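# Band hair tie around charger and its wound cable

## Task

Slip the hair tie around both the charger and the cable coiled on it, centred and well away from either end. Every loop of cable that was coiled on the charger at the start must still be coiled there, with nothing dangling, and the tie must press each loop against the charger's two wide faces. At the finish the charger rests on the desk, flat on one wide face.

## Robot and tools

Robot: two Doosan arms, left_arm and right_arm, each with a Robotiq 140 two-finger gripper. The left gripper's fingers can fold at a hinge. Only the outer quarter of each pad, near the tip, grips as if rigid. Nearer the palm the fingers wrap and pull the part in, so narrow parts slip and wide ones get squeezed harder. A left fingertip pushed into a surface folds easily, unless the fingers are fully shut. The right gripper's fingers are rigid. Bases in the scene frame: left_arm at (-0.093, +0.518, 0), right_arm at (+0.054, -0.523, 0), nearly unrotated.

Frame: scene frame, origin at table height midway between the arms, +z up, +x out over the table, +y toward left_arm. Image left/right does not match arm names. Gripper axes: fingers point along its +z and close along its y. end_effector_position is the point between closed pads; fingertips reach about 33 mm past it (9 mm when fully open). Reported poses can be off by a few cm.

execute_actions(actions, cameras): actions is a list of actions, each a list of up to 15 rows of 1/30 s steps. A shorter action repeats its last row to fill 15 steps. Each row is one list of 18 numbers in [-1, 1] for both arms: left dx, dy, dz, rx, ry, rz, gripper position, force_limit, speed, then the same nine for the right. Both arms' numbers are always needed. dx..rz are offsets, not poses, measured from that arm's Hand target at the start of the action, along scene axes. Every row counts from that same start, and repeating an offset in a new action moves again. 1.0 = 0.6 m or 180 degrees; rx, ry, rz form one rotation vector about the hand position. All-zero pose numbers re-command the current Hand target. Images come only with an empty actions list or named cameras.

Gripper numbers: position +1 fully open (140 mm); pads meet near -0.8; -1 closes until blocked. force_limit at -1 gives about 14 N, at 0 40 N, at +1 58 N. A faster close grips harder. speed -1 is about 30 mm/s, 0 about 140, +1 about 250. Both start at +1. To keep a gripper unchanged, resend the same three numbers; a 0 is a real command. object_status: 0 moving, 1 blocked while opening, 2 blocked while closing (grip), 3 reached position or pads met. It lags 0.2-1.7 s. To tighten a grip, raise force_limit and change position slightly (-1 to -0.98). To loosen, open and reclose slowly. position_measured is in counts: 3 open, 75 about 100 mm, 139 60 mm, 200 20 mm, 230 pads meet.

move(target, speed, blend, stop_force, zero, blocking, cameras): straight-line path toward targets. target is one 18-number row, or a list of up to 15 rows, laid out as above. Every row is an offset from the Hand targets at the move's start, not from the previous row. speed in m/s, 0.002-2, default 0.25, with turns up to twice that in rad/s; one value, or one per target. blend in m rounds corners of a list; 0 stops at each. stop_force in N, 10-80, one value for both arms: an arm's path ends when the push against its motion exceeds it. It cannot be used with blocking=false and is unreliable while turning. Omit it when backing off a contact. zero (default true) re-zeros the force reading first. Moves do not avoid obstacles and run at most 10 s. The result adds a move: line such as done, off_target, moving, held or fault, plus limits (paced = clipped, held = a check withheld steps).

wait(seconds 0-10) lets time pass. stop brakes a running move. zoom_image(camera, region [x0,y0,x1,y1] pixels, at most 504x504) enlarges part of the latest image from cam_high, cam_low, cam_left_wrist or cam_right_wrist (each 672x504). clear_fault(arm) clears a reported torque or force fault. finished_scene(scene) ends the scene for good. read_manual gives licence text.

Results: poses, quaternions (wxyz) and velocities in the scene frame, metres and rad. Hand target is the last commanded pose after clipping, and the next offsets start from it. Each step, a command is clipped to within 70 mm and 16 degrees of the measured pose. A gripper may settle short of its target; resend the gap as an offset. Joint torques and External joint torques are listed in joint order; positive means toward larger joint angles. Flange force is in gripper axes and includes held weight. Joint velocities 'within noise' means at rest. MOTOR HOT warns before an over-temperature stop of 30-60 s.

Avoid: a net force of 144 N on an arm, or joint load limits (elbow 142 N m, wrist joints 40 N m), causes a fault stop. Do not command targets past firm contact, and keep approaches slow. Do not hit the table, drop parts, release moving parts, twist stiff things, or push hard. Keep the arms from pressing on each other, including one gripper closing on the other's fingers. Keep the paths away from an arm's own base. Nothing may fall off the table. The arm's clearance check may hold commands that bring the arms close.

Each tool is called after "Emit:" as name(argument=value, ...) on one line, values as JSON.

## Session

Scene 1 succeeded. Scene 2: look.

Emit:
execute_actions(actions=[], cameras=["all"])

Scene clock: 0.00 s.
left_arm: end_effector_position=(+0.4599, -0.0621, +0.1953) position_measured=3 object_status=3 end_effector_quat_wxyz=(+0.049, +0.918, -0.338, +0.201) | right_arm: end_effector_position=(+0.8943, -0.6769, +0.2500) position_measured=3 object_status=3 end_effector_quat_wxyz=(-0.025, +0.948, -0.302, +0.097)
Joint positions: left_arm=[-0.946 0.277 1.757 0.189 0.719 1.254] | right_arm=[-0.262 0.41 1.423 0.041 1.11 1.937]
Joint velocities: within noise
Joint torques (N m): no reading
External joint torques (N m): no reading
Flange force (N): no reading
Hand target: left_arm +0.4599, -0.0621, +0.1953; +0.049, +0.918, -0.338, +0.201 | right_arm +0.8943, -0.6769, +0.2500; -0.025, +0.948, -0.302, +0.097
Tool commands: left_gripper/position=+1.0 left_gripper/force_limit=+1.0 left_gripper/speed=+1.0 right_gripper/position=+1.0 right_gripper/force_limit=+1.0 right_gripper/speed=+1.0

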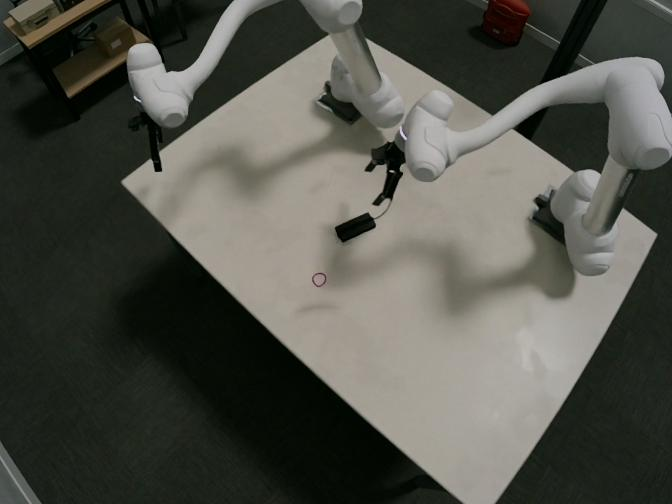

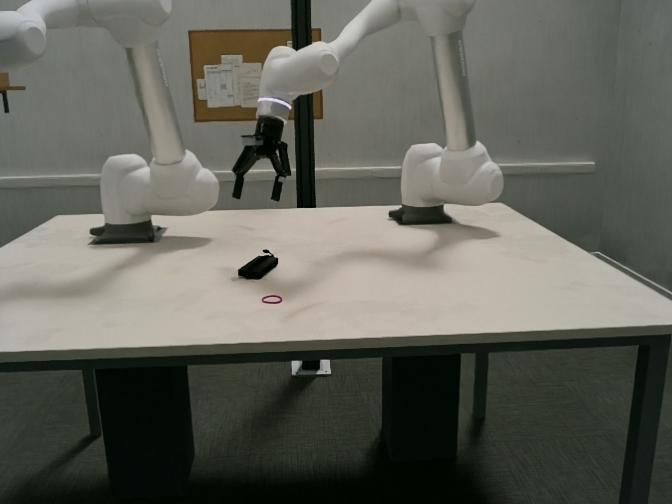

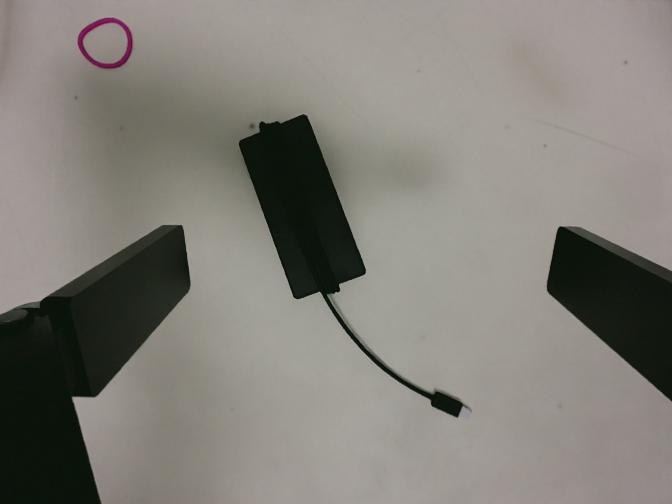

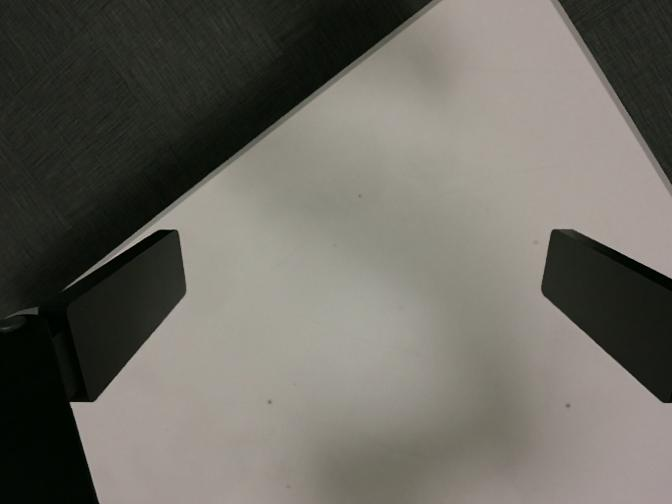

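Emit:
move(target=[0.5335,0.0752,0.0078,-0.0862,0.1417,0.7120,0.05,0,0,-0.6572,0.7115,0.22,0.2124,-0.4776,0.5358,-1,-1,-0.5], speed=0.35, cameras=["cam_left_wrist","cam_high"])

Emit:
zoom_image(camera="cam_left_wrist", region=[210, 130, 510, 355])

Scene clock: 112.63 s.
left_arm: end_effector_position=(+0.7800, -0.0170, +0.2001) position_measured=123 object_status=3 end_effector_quat_wxyz=(+0.000, +0.707, +0.707, +0.000) | right_arm: end_effector_position=(+0.5000, -0.2500, +0.3820) position_measured=232 object_status=3 end_effector_quat_wxyz=(+0.500, -0.500, -0.500, -0.500)
Joint positions: left_arm=[-0.626 0.847 0.779 0 1.515 -0.584] | right_arm=[-0.236 0.075 2.265 1.424 1.721 -0.779]
Joint torques (N m): left_arm=[5.3 -121.94 -43.85 4.41 0.19 0.37] | right_arm=[-2.48 -39.68 -32.35 2.77 2.32 0.46]
External joint torques (N m): left_arm=[-5.21 1.37 1.64 -0.03 -0.17 -0.37] | right_arm=[2.45 -0.97 -0.53 -0.34 -0.35 -0.46]
Flange force (N): left_arm=[-2.4 -6.5 3.0] | right_arm=[0.6 0.5 5.4]
Hand target: left_arm +0.7800, -0.0170, +0.2000; +0.000, +0.707, +0.707, +0.000 | right_arm +0.5000, -0.2500, +0.3820; +0.500, -0.500, -0.500, -0.500
Off the commanded pose: left_arm 0.000 m, 0 deg | right_arm 0.000 m, 0 deg.
move: done
Images, in order (width x height): cam_high 672x504, cam_left_wrist 672x504.

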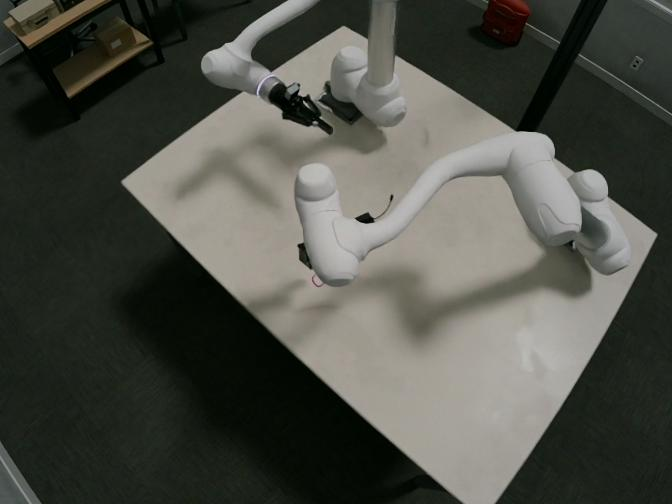

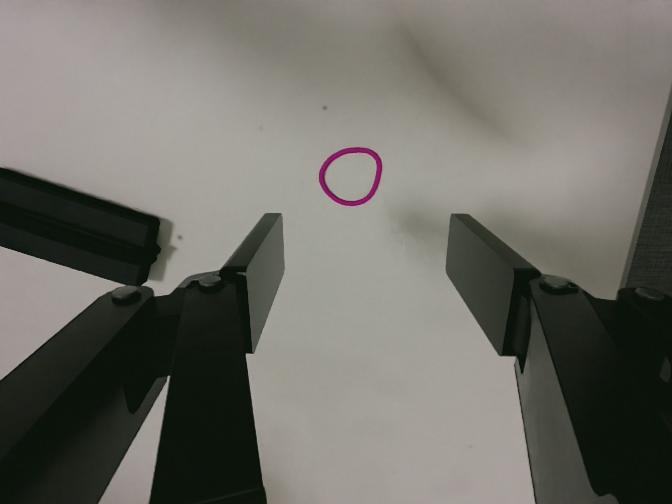

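Scaled by 1.680 from the camera's 672x504 image, which has a finer 960x720 frame.

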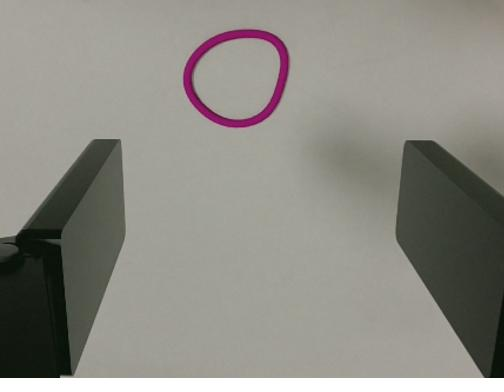

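Emit:
move(target=[[-0.0072,0.008,-0.2333,0,0,0,0.05,0,0,0,0,0,0,0,0,-1,-1,-0.5],[-0.0072,0.008,-0.2767,0,0,0,0.05,0,0,0,0,0,0,0,0,-1,-1,-0.5],[-0.0072,0.008,-0.2767,0,0,0,-0.39,-1,-1,0,0,0,0,0,0,-1,-1,-0.5],[-0.0072,0.008,-0.12,0,0,0,-0.39,-1,-1,0,0,0,0,0,0,-1,-1,-0.5]], speed=[0.25,0.04,0.04,0.15], blend=[0.005,0,0,0], cameras=["cam_left_wrist"])

Emit:
zoom_image(camera="cam_left_wrist", region=[260, 130, 460, 280])

Scene clock: 128.43 s.
left_arm: end_effector_position=(+0.7757, -0.0121, +0.1283) position_measured=178 object_status=3 end_effector_quat_wxyz=(+0.001, +0.707, +0.707, +0.000) | right_arm: end_effector_position=(+0.5000, -0.2500, +0.3820) position_measured=232 object_status=3 end_effector_quat_wxyz=(+0.500, -0.500, -0.500, -0.500)
Joint positions: left_arm=[-0.624 0.852 0.899 0 1.39 -0.582] | right_arm=[-0.236 0.075 2.265 1.424 1.721 -0.779]
Joint torques (N m): left_arm=[5 -122.83 -43.4 4.38 0.08 0.35] | right_arm=[-3.04 -39.46 -33.12 2.81 2.33 0.44]
External joint torques (N m): left_arm=[-4.71 2.93 1.93 -0.08 -0.06 -0.35] | right_arm=[3.15 -1.3 0.27 -0.39 -0.36 -0.44]
Flange force (N): left_arm=[-3.4 -3.9 3.4] | right_arm=[0.4 -1.1 7.1]
Hand target: left_arm +0.7757, -0.0122, +0.1280; +0.000, +0.707, +0.707, +0.000 | right_arm +0.5000, -0.2500, +0.3820; +0.500, -0.500, -0.500, -0.500
Off the commanded pose: left_arm 0.000 m, 0 deg | right_arm 0.000 m, 0 deg.
move: done
Images, in order (width x height): cam_left_wrist 672x504.

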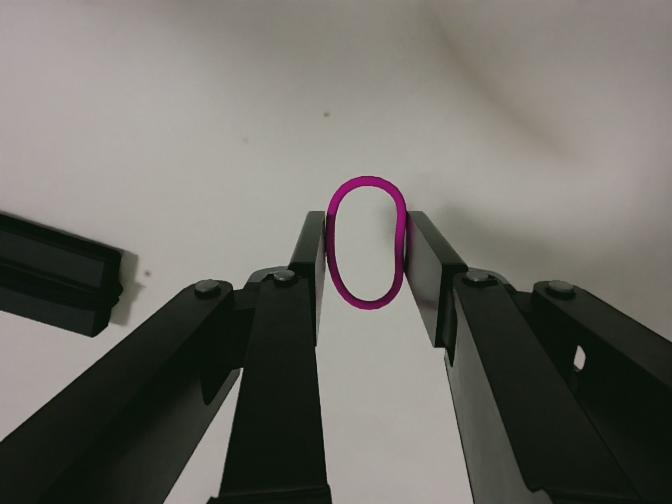

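Scaled by 2.520 from the camera's 672x504 image, which has a finer 960x720 frame.

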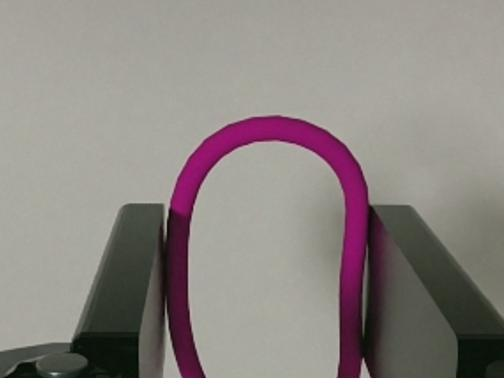

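Emit:
move(target=[[-0.4578,0.122,0.42,-0.5,0,0,-0.39,-1,-1,0,0.2,0,0,0,0,-1,-1,-0.5],[-0.4578,0.122,0.42,-0.5,0,0,-0.39,-1,-1,0,0.4283,0,0,0,0,-1,-1,-0.5]], speed=[0.3,0.08], cameras=["cam_right_wrist","cam_low","cam_left_wrist"])

Emit:
zoom_image(camera="cam_right_wrist", region=[240, 140, 440, 290])

Emit:
zoom_image(camera="cam_low", region=[250, 100, 330, 160])

Scene clock: 142.07 s.
left_arm: end_effector_position=(+0.5010, +0.0610, +0.3800) position_measured=178 object_status=3 end_effector_quat_wxyz=(+0.500, +0.500, +0.500, -0.500) | right_arm: end_effector_position=(+0.5000, +0.0070, +0.3820) position_measured=232 object_status=3 end_effector_quat_wxyz=(+0.500, -0.500, -0.500, -0.500)
Joint positions: left_arm=[-0.306 0.298 1.985 -1.746 1.372 0.73] | right_arm=[0.32 0.131 2.2 1.815 1.323 -0.79]
Joint torques (N m): left_arm=[4.49 -62.71 -30.59 -2.57 2.06 0.37] | right_arm=[-3 -46.88 -34.92 1.5 2.3 0.46]
External joint torques (N m): left_arm=[-4.57 1.59 0.38 -0.08 -0.18 -0.37] | right_arm=[2.95 -1.24 0.41 -0.34 -0.32 -0.46]
Flange force (N): left_arm=[1.4 -0.5 7.8] | right_arm=[0.7 -4.5 4.8]
Hand target: left_arm +0.5010, +0.0610, +0.3800; +0.500, +0.500, +0.500, -0.500 | right_arm +0.5000, +0.0070, +0.3820; +0.500, -0.500, -0.500, -0.500
Off the commanded pose: left_arm 0.000 m, 0 deg | right_arm 0.000 m, 0 deg.
move: done
Images, in order (width x height): cam_low 672x504, cam_left_wrist 672x504, cam_right_wrist 672x504.

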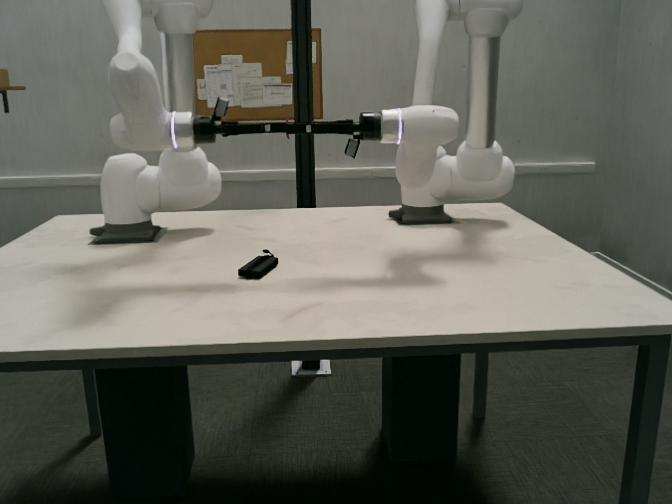

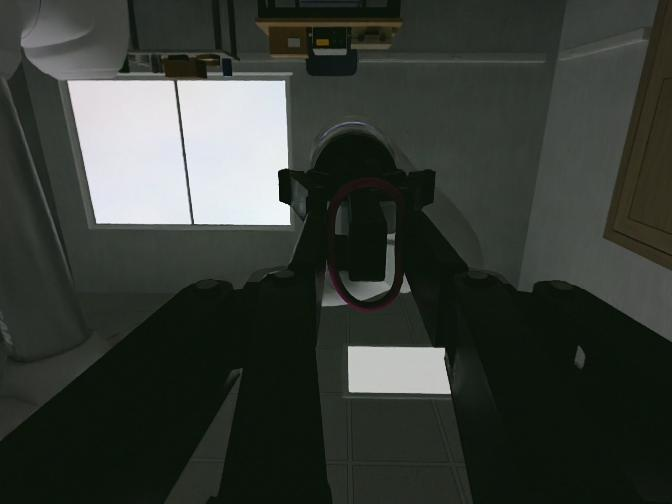

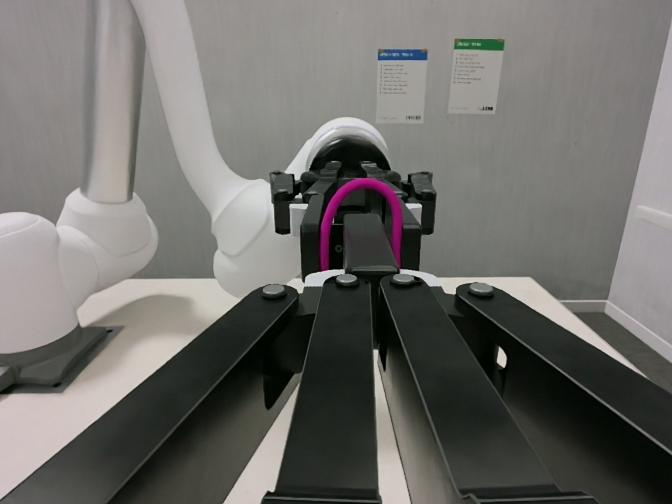

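Scaled by 2.520 from the camera's 672x504 image, which has a finer 960x720 frame.

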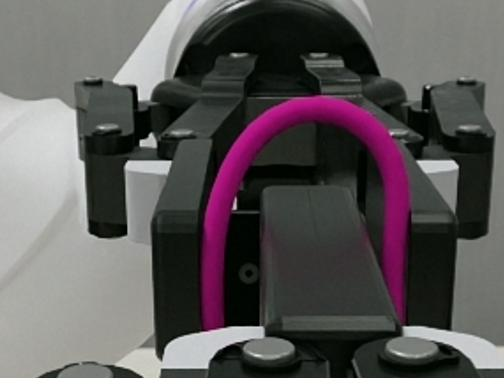

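Scaled by 6.300 from the camera's 672x504 image, which has a finer 960x720 frame.

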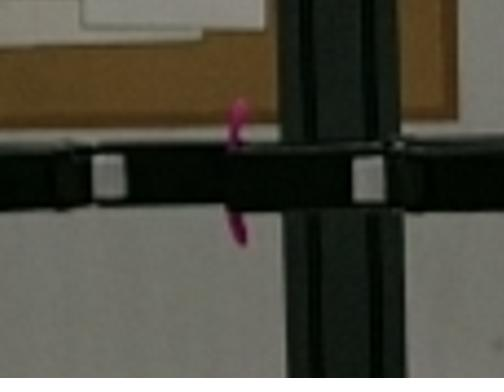

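Emit:
move(target=[[0,0,0,0,0,0,-0.39,-1,-1,0,0,0,0,0,0,-0.69,-1,-0.7],[0,0,0,0,0,0,-0.1,-1,-0.7,0,0,0,0,0,0,-0.69,-1,-0.7],[0,0,0,0,0,0,-0.1,-1,-0.7,0,0,0,0,0,0,-0.52,-1,-0.7],[0,0.25,0,0,0,0,-0.1,-1,-0.7,0,0,0,0,0,0,-0.52,-1,-0.7]], speed=0.2, cameras=["cam_right_wrist","cam_low","cam_left_wrist"])

Emit:
zoom_image(camera="cam_right_wrist", region=[260, 160, 460, 310])

Emit:
zoom_image(camera="cam_low", region=[250, 100, 330, 160])

Scene clock: 152.73 s.
left_arm: end_effector_position=(+0.5009, +0.2109, +0.3801) position_measured=141 object_status=3 end_effector_quat_wxyz=(+0.500, +0.500, +0.500, -0.500) | right_arm: end_effector_position=(+0.5000, +0.0070, +0.3820) position_measured=195 object_status=3 end_effector_quat_wxyz=(+0.500, -0.500, -0.500, -0.500)
Joint positions: left_arm=[-0.057 0.281 2.008 -1.582 1.559 0.719] | right_arm=[0.32 0.131 2.2 1.815 1.323 -0.79]
Joint torques (N m): left_arm=[5.33 -59.85 -29.93 -2.17 2.04 0.39] | right_arm=[-3.09 -46.82 -34.84 1.53 2.34 0.5]
External joint torques (N m): left_arm=[-5.27 1.41 0.82 0.02 -0.19 -0.39] | right_arm=[3.18 -1.47 0.27 -0.39 -0.34 -0.5]
Flange force (N): left_arm=[1.5 0.4 9.1] | right_arm=[1.1 -4.7 5.1]
Hand target: left_arm +0.5010, +0.2110, +0.3800; +0.500, +0.500, +0.500, -0.500 | right_arm +0.5000, +0.0070, +0.3820; +0.500, -0.500, -0.500, -0.500
Off the commanded pose: left_arm 0.000 m, 0 deg | right_arm 0.000 m, 0 deg.
move: done
Images, in order (width x height): cam_low 672x504, cam_left_wrist 672x504, cam_right_wrist 672x504.

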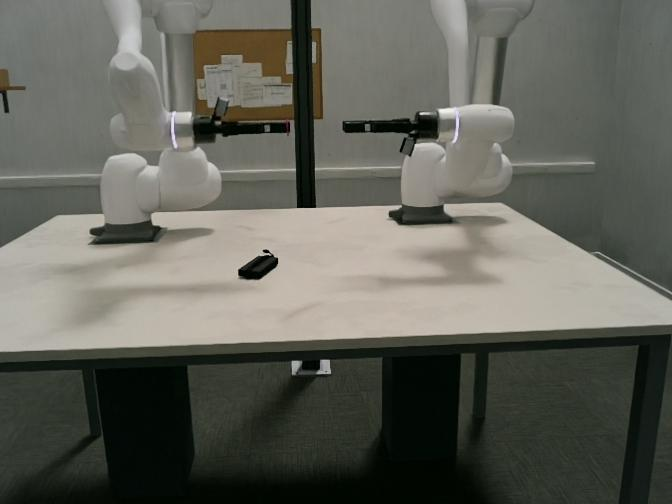

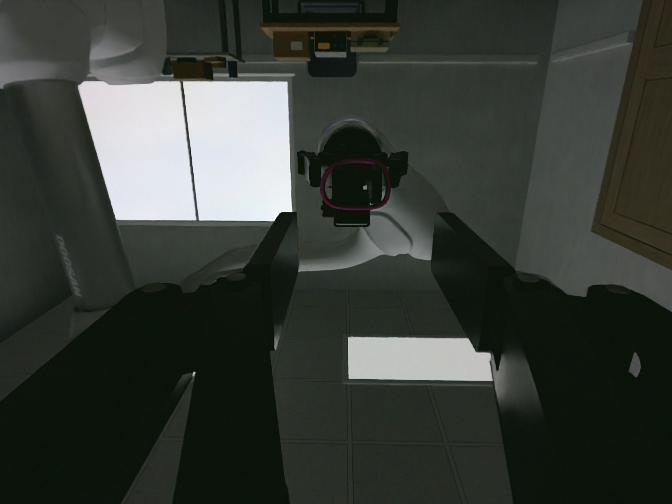

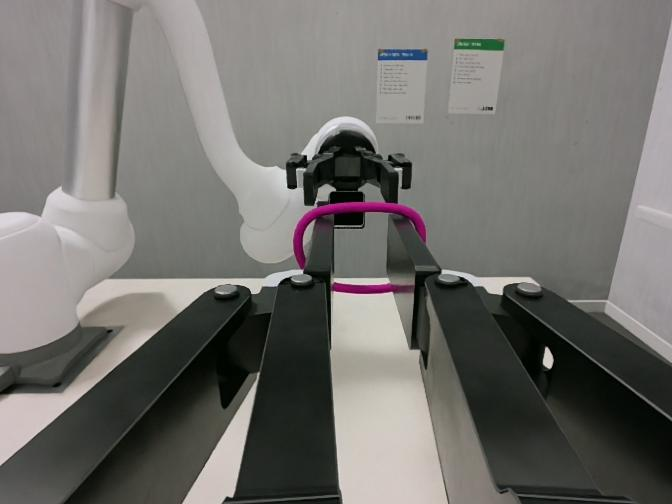

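Scaled by 2.520 from the camera's 672x504 image, which has a finer 960x720 frame.

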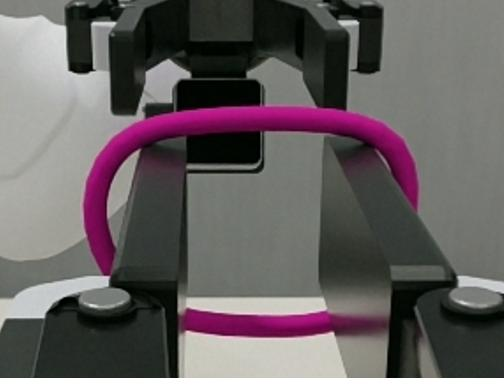

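Scaled by 6.300 from the camera's 672x504 image, which has a finer 960x720 frame.

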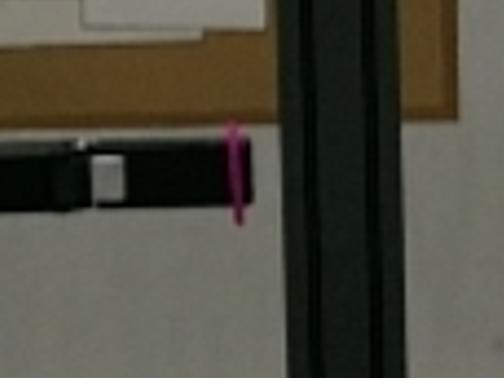

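Emit:
move(target=[[0,0,0,0,0,0,0.05,0,0,0,0,0,0,0,0,-0.1,-0.1,-0.7],[0,-0.0833,-0.1,0.5,0,0,0.05,0,0,0,-0.4283,0,0,0,0,-0.1,-0.1,-0.7],[0.0067,-0.4283,-0.3,0.4295,0.3052,0.3052,0.05,0,0,0,-0.4283,0,0,0,0,-0.1,-0.1,-0.7]], speed=0.3, blend=[0,0.02,0], cameras=["cam_right_wrist","cam_low","cam_left_wrist"])

Emit:
zoom_image(camera="cam_left_wrist", region=[220, 60, 520, 285])

Emit:
zoom_image(camera="cam_right_wrist", region=[240, 160, 480, 340])

Scene clock: 176.97 s.
left_arm: end_effector_position=(+0.5051, -0.0460, +0.2001) position_measured=123 object_status=3 end_effector_quat_wxyz=(+0.000, +0.167, +0.986, +0.000) | right_arm: end_effector_position=(+0.5000, -0.2500, +0.3820) position_measured=141 object_status=3 end_effector_quat_wxyz=(+0.500, -0.500, -0.500, -0.500)
Joint positions: left_arm=[-0.841 0.483 1.395 0.001 1.263 -2.035] | right_arm=[-0.236 0.075 2.265 1.424 1.721 -0.779]
Joint torques (N m): left_arm=[4.85 -90.6 -41.81 4.19 0.21 0.44] | right_arm=[-3.34 -39.6 -33.19 2.81 2.33 0.43]
External joint torques (N m): left_arm=[-4.69 1.22 1.24 -0.04 -0.17 -0.44] | right_arm=[3.41 -1.12 0.38 -0.4 -0.37 -0.43]
Flange force (N): left_arm=[3.9 -5.1 2.3] | right_arm=[0.0 -0.8 7.6]
Hand target: left_arm +0.5050, -0.0460, +0.2000; +0.000, +0.167, +0.986, +0.000 | right_arm +0.5000, -0.2500, +0.3820; +0.500, -0.500, -0.500, -0.500
Off the commanded pose: left_arm 0.000 m, 0 deg | right_arm 0.000 m, 0 deg.
move: done
Images, in order (width x height): cam_low 672x504, cam_left_wrist 672x504, cam_right_wrist 672x504.

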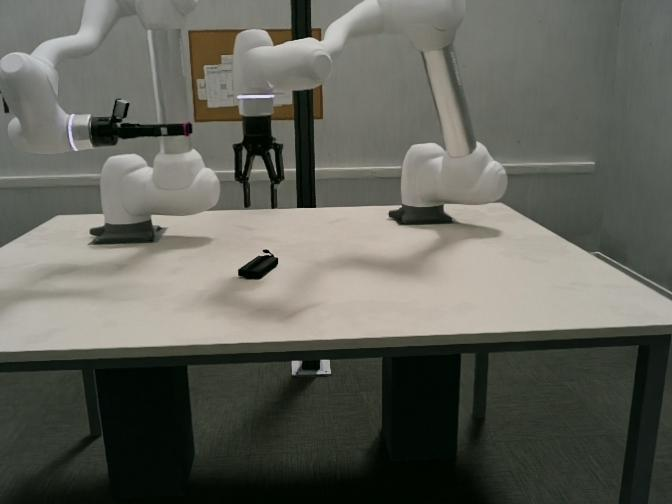

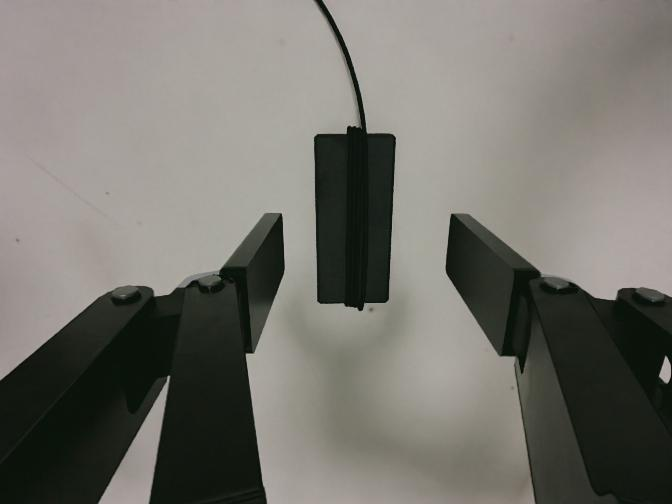

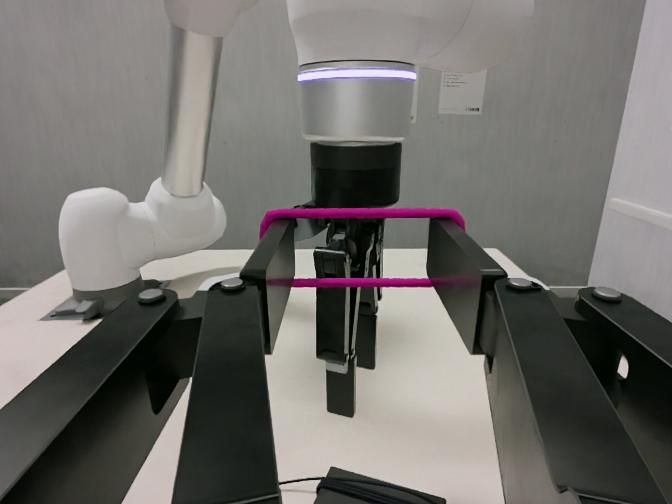

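Scaled by 1.680 from the camera's 672x504 image, which has a finer 960x720 frame.

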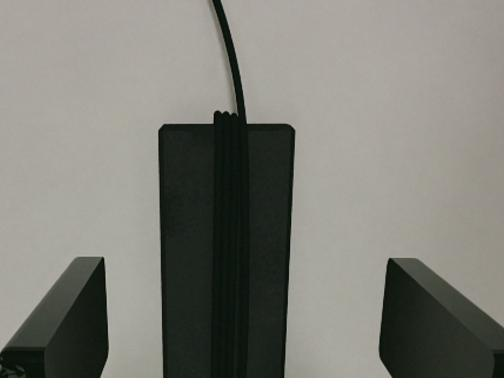

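Scaled by 2.100 from the camera's 672x504 image, which has a finer 960x720 frame.

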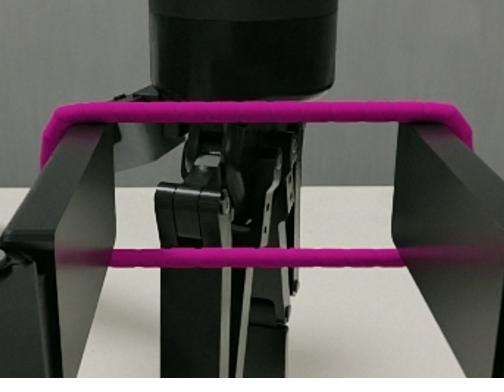

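Emit:
zoom_image(camera="cam_low", region=[225, 240, 295, 290])

Emit:
zoom_image(camera="cam_low", region=[150, 100, 230, 160])

Emit:
zoom_image(camera="cam_left_wrist", region=[290, 110, 430, 320])

Scaled by 7.200 from the camera's 672x504 image, which has a finer 960x720 frame.

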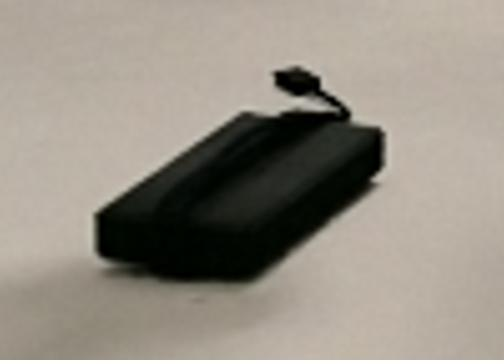

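Scaled by 6.300 from the camera's 672x504 image, which has a finer 960x720 frame.

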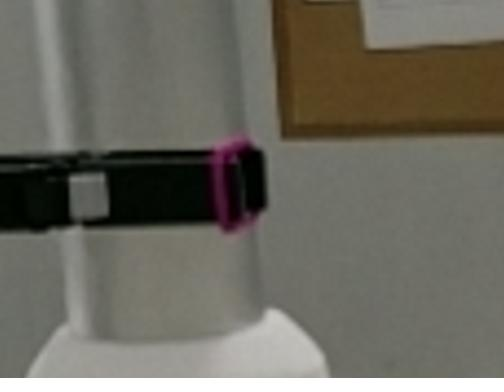

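Scaled by 2.400 from the camera's 672x504 image, which has a finer 960x720 frame.

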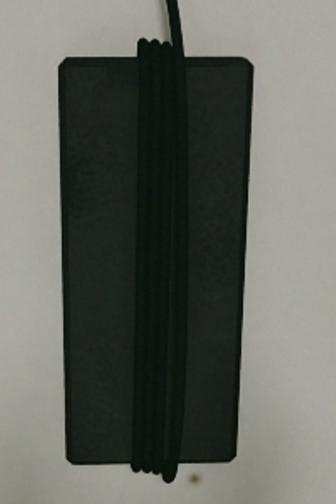

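Emit:
move(target=[[-0.0212,0.0047,-0.2167,0,0,0,0.05,0,0,0,0,0,0,0,0,-0.1,-0.1,-0.7],[-0.0212,0.0047,-0.2642,0,0,0,0.05,0,0,0,0,0,0,0,0,-0.1,-0.1,-0.7],[-0.0212,0.0047,-0.2642,0,0,0,-1,0,-1,0,0,0,0,0,0,-0.1,-0.1,-0.7],[-0.0212,0.0047,-0.1,0,0,0,-1,0,-1,0,0,0,0,0,0,-0.1,-0.1,-0.7]], speed=[0.25,0.06,0.05,0.12], blend=[0.005,0,0,0], cameras=["cam_right_wrist","cam_low","cam_left_wrist"])

Emit:
zoom_image(camera="cam_low", region=[200, 180, 320, 270])

Scene clock: 201.77 s.
left_arm: end_effector_position=(+0.4923, -0.0431, +0.1401) position_measured=139 object_status=2 end_effector_quat_wxyz=(+0.000, +0.167, +0.986, +0.000) | right_arm: end_effector_position=(+0.5000, -0.2500, +0.3820) position_measured=141 object_status=3 end_effector_quat_wxyz=(+0.500, -0.500, -0.500, -0.500)
Joint positions: left_arm=[-0.85 0.5 1.482 0.001 1.158 -2.044] | right_arm=[-0.236 0.075 2.265 1.424 1.721 -0.779]
Joint torques (N m): left_arm=[4.04 -93.56 -41.73 4.1 0.06 0.39] | right_arm=[-2.88 -39.51 -33.09 2.76 2.31 0.44]
External joint torques (N m): left_arm=[-4.27 4.4 2.78 -0.12 -0.03 -0.39] | right_arm=[2.9 -1.13 0.29 -0.35 -0.34 -0.44]
Flange force (N): left_arm=[2.6 -5.1 5.5] | right_arm=[0.1 -0.9 6.5]
Hand target: left_arm +0.4923, -0.0432, +0.1400; +0.000, +0.167, +0.986, +0.000 | right_arm +0.5000, -0.2500, +0.3820; +0.500, -0.500, -0.500, -0.500
Off the commanded pose: left_arm 0.000 m, 0 deg | right_arm 0.000 m, 0 deg.
move: done
Images, in order (width x height): cam_low 672x504, cam_left_wrist 672x504, cam_right_wrist 672x504.

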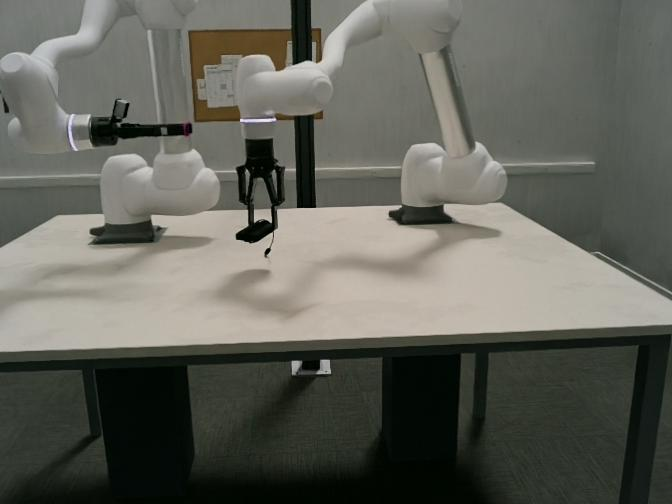

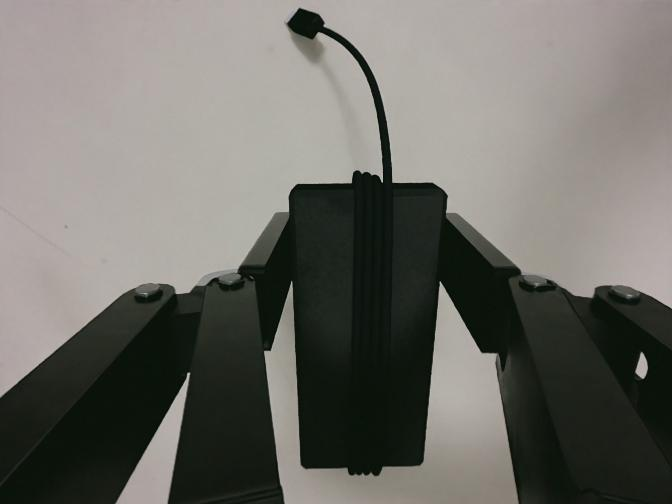

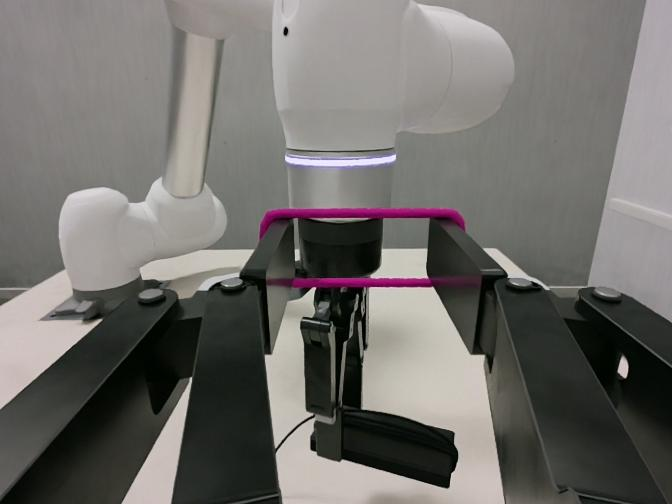

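Scaled by 4.200 from the camera's 672x504 image, which has a finer 960x720 frame.

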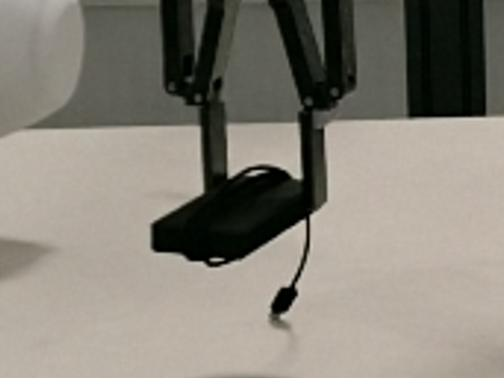

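Emit:
zoom_image(camera="cam_right_wrist", region=[260, 380, 480, 504])

Emit:
zoom_image(camera="cam_left_wrist", region=[270, 150, 470, 490])

Scaled by 2.291 from the camera's 672x504 image, which has a finer 960x720 frame.

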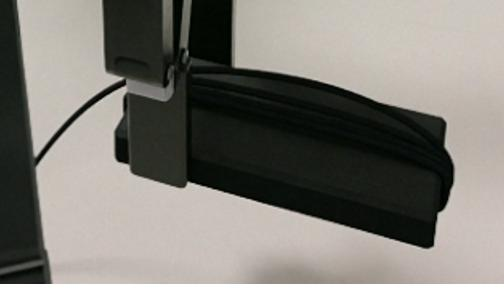

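Scaled by 1.482 from the camera's 672x504 image, which has a finer 960x720 frame.

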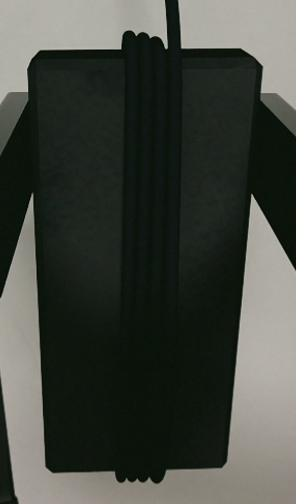

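Emit:
move(target=[[0,0,0,0,0,0,-1,0,-1,0,0,0,0,0,0,0.05,-0.1,-0.7],[0.0153,0.277,0.4483,-0.0072,-0.0051,-0.3933,-1,0,-1,0,0.1,0,0,0,0,0.05,-0.1,-0.7],[0.0153,0.277,0.4483,-0.0072,-0.0051,-0.3933,-1,0,-1,0,0.3333,0,0,0,0,0.05,-0.1,-0.7]], speed=0.25, blend=[0,0.02,0], cameras=["cam_right_wrist","cam_low","cam_left_wrist"])

Emit:
zoom_image(camera="cam_low", region=[230, 90, 330, 165])

Emit:
zoom_image(camera="cam_right_wrist", region=[230, 140, 500, 360])

Scene clock: 236.90 s.
left_arm: end_effector_position=(+0.5015, +0.1230, +0.4090) position_measured=139 object_status=2 end_effector_quat_wxyz=(+0.010, +0.707, +0.707, -0.009) | right_arm: end_effector_position=(+0.5000, -0.0500, +0.3820) position_measured=123 object_status=3 end_effector_quat_wxyz=(+0.500, -0.500, -0.500, -0.500)
Joint positions: left_arm=[-0.667 0.242 1.352 -0.021 1.532 -0.624] | right_arm=[0.205 0.101 2.235 1.733 1.405 -0.778]
Joint torques (N m): left_arm=[4.99 -72.02 -45.81 4.3 0.01 0.33] | right_arm=[-3.39 -43.4 -34.53 1.81 2.3 0.47]
External joint torques (N m): left_arm=[-5.08 4.28 3.17 0.05 -0.04 -0.33] | right_arm=[3.47 -1.21 0.47 -0.38 -0.34 -0.47]
Flange force (N): left_arm=[-6.3 -4.1 5.9] | right_arm=[0.5 -4.3 6.5]
Hand target: left_arm +0.5015, +0.1230, +0.4090; +0.010, +0.707, +0.707, -0.009 | right_arm +0.5000, -0.0500, +0.3820; +0.500, -0.500, -0.500, -0.500
Off the commanded pose: left_arm 0.000 m, 0 deg | right_arm 0.000 m, 0 deg.
move: done
Images, in order (width x height): cam_low 672x504, cam_left_wrist 672x504, cam_right_wrist 672x504.

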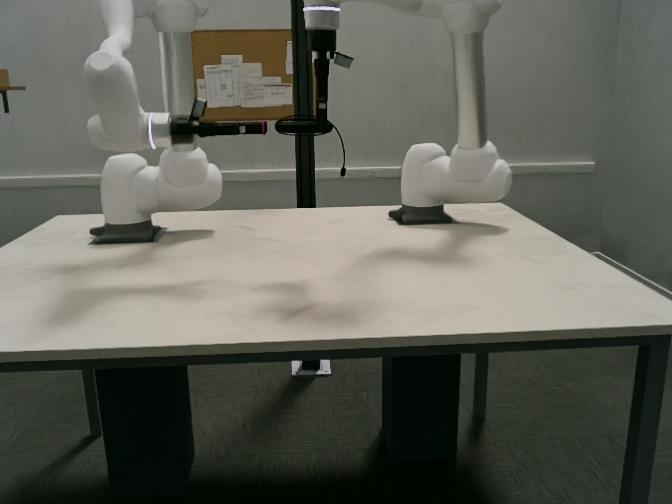

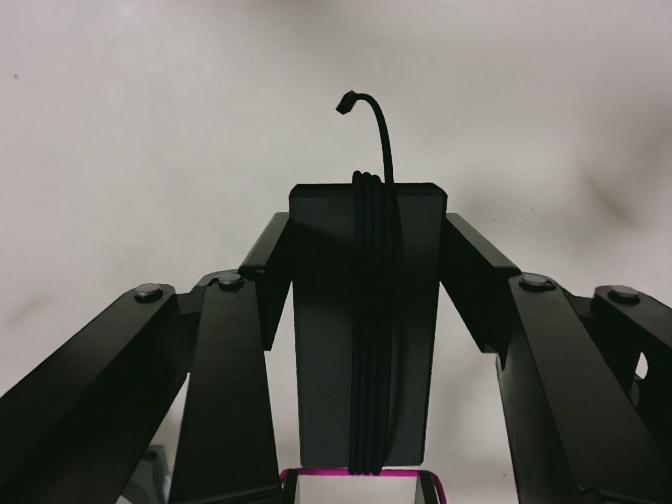

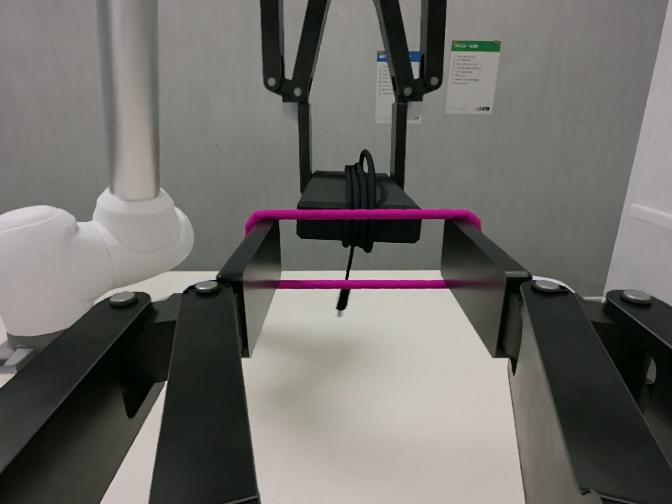

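Scaled by 5.040 from the camera's 672x504 image, which has a finer 960x720 frame.

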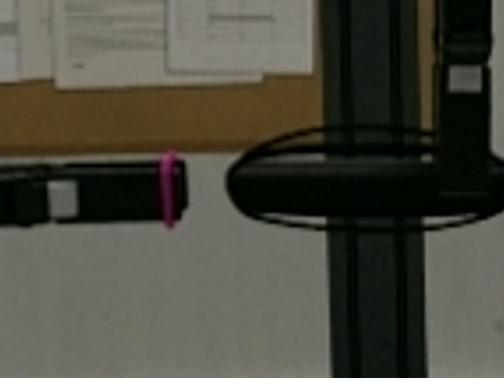

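Scaled by 1.867 from the camera's 672x504 image, which has a finer 960x720 frame.

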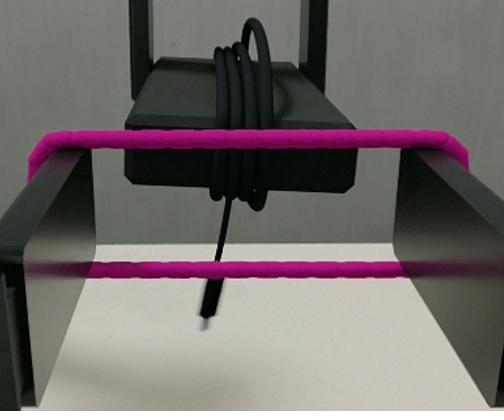

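Emit:
move(target=[0,-0.09,0,0,0,0,-1,0,-1,0,0,0,0,0,0,0.05,-0.1,-0.7], speed=0.05, cameras=["cam_right_wrist","cam_low","cam_left_wrist"])

Emit:
zoom_image(camera="cam_low", region=[230, 90, 330, 165])

Emit:
zoom_image(camera="cam_right_wrist", region=[230, 140, 500, 360])

Scene clock: 249.70 s.
left_arm: end_effector_position=(+0.5015, +0.0690, +0.4090) position_measured=139 object_status=2 end_effector_quat_wxyz=(+0.010, +0.707, +0.707, -0.009) | right_arm: end_effector_position=(+0.5000, -0.0500, +0.3820) position_measured=123 object_status=3 end_effector_quat_wxyz=(+0.500, -0.500, -0.500, -0.500)
Joint positions: left_arm=[-0.727 0.294 1.285 -0.02 1.545 -0.684] | right_arm=[0.205 0.101 2.235 1.733 1.405 -0.778]
Joint torques (N m): left_arm=[3.74 -77.55 -46.32 4.05 -0.21 0.39] | right_arm=[-2.95 -42.84 -34.13 1.6 2.08 0.45]
External joint torques (N m): left_arm=[-3.69 4.86 3.86 0.29 0.19 -0.39] | right_arm=[2.94 -2.01 -0.02 -0.14 -0.12 -0.45]
Flange force (N): left_arm=[-3.9 -3.7 6.7] | right_arm=[1.9 -4.4 5.3]
Hand target: left_arm +0.5015, +0.0690, +0.4090; +0.010, +0.707, +0.707, -0.009 | right_arm +0.5000, -0.0500, +0.3820; +0.500, -0.500, -0.500, -0.500
Off the commanded pose: left_arm 0.000 m, 0 deg | right_arm 0.000 m, 0 deg.
move: done
Images, in order (width x height): cam_low 672x504, cam_left_wrist 672x504, cam_right_wrist 672x504.

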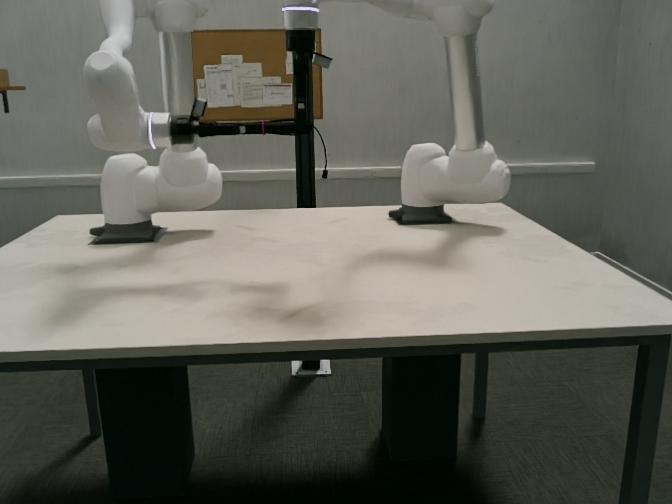

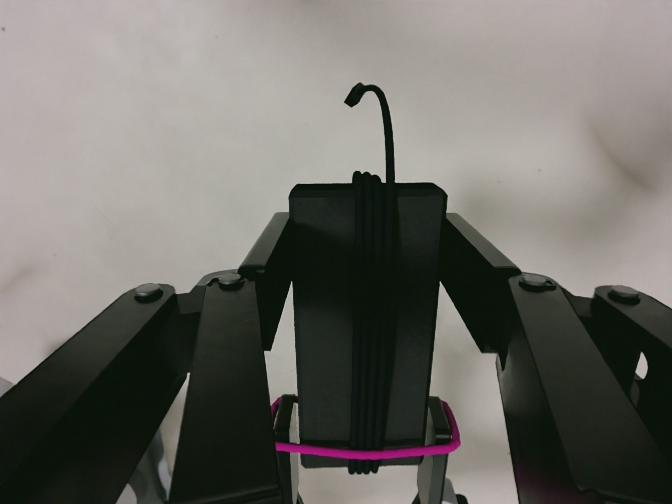

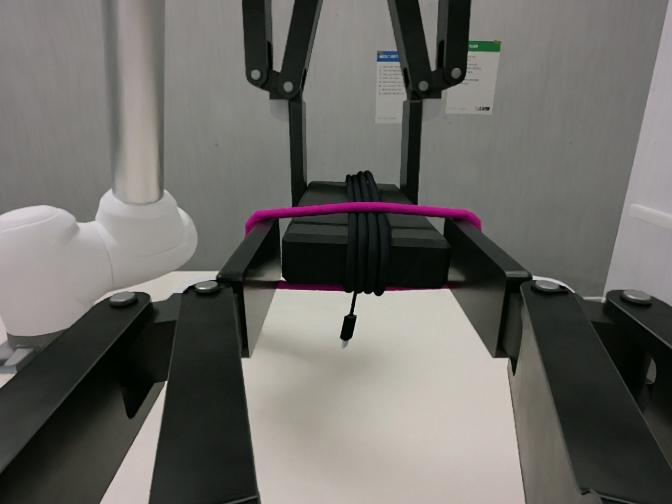

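Scaled by 5.040 from the camera's 672x504 image, which has a finer 960x720 frame.

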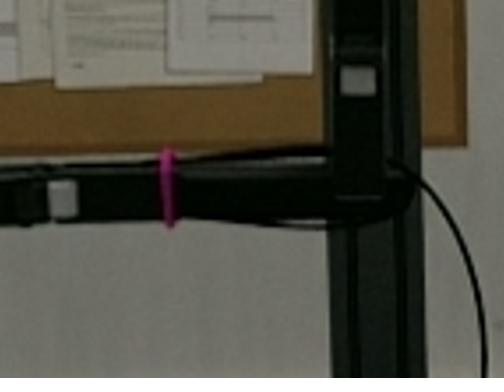

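Scaled by 1.867 from the camera's 672x504 image, which has a finer 960x720 frame.

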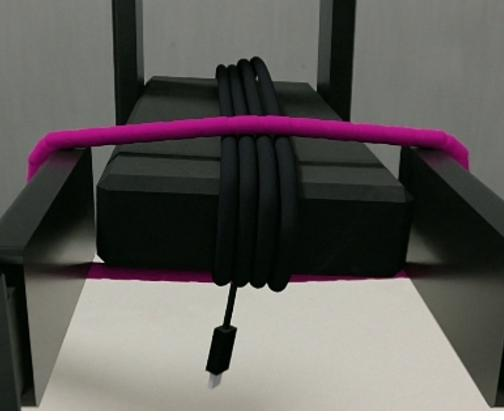

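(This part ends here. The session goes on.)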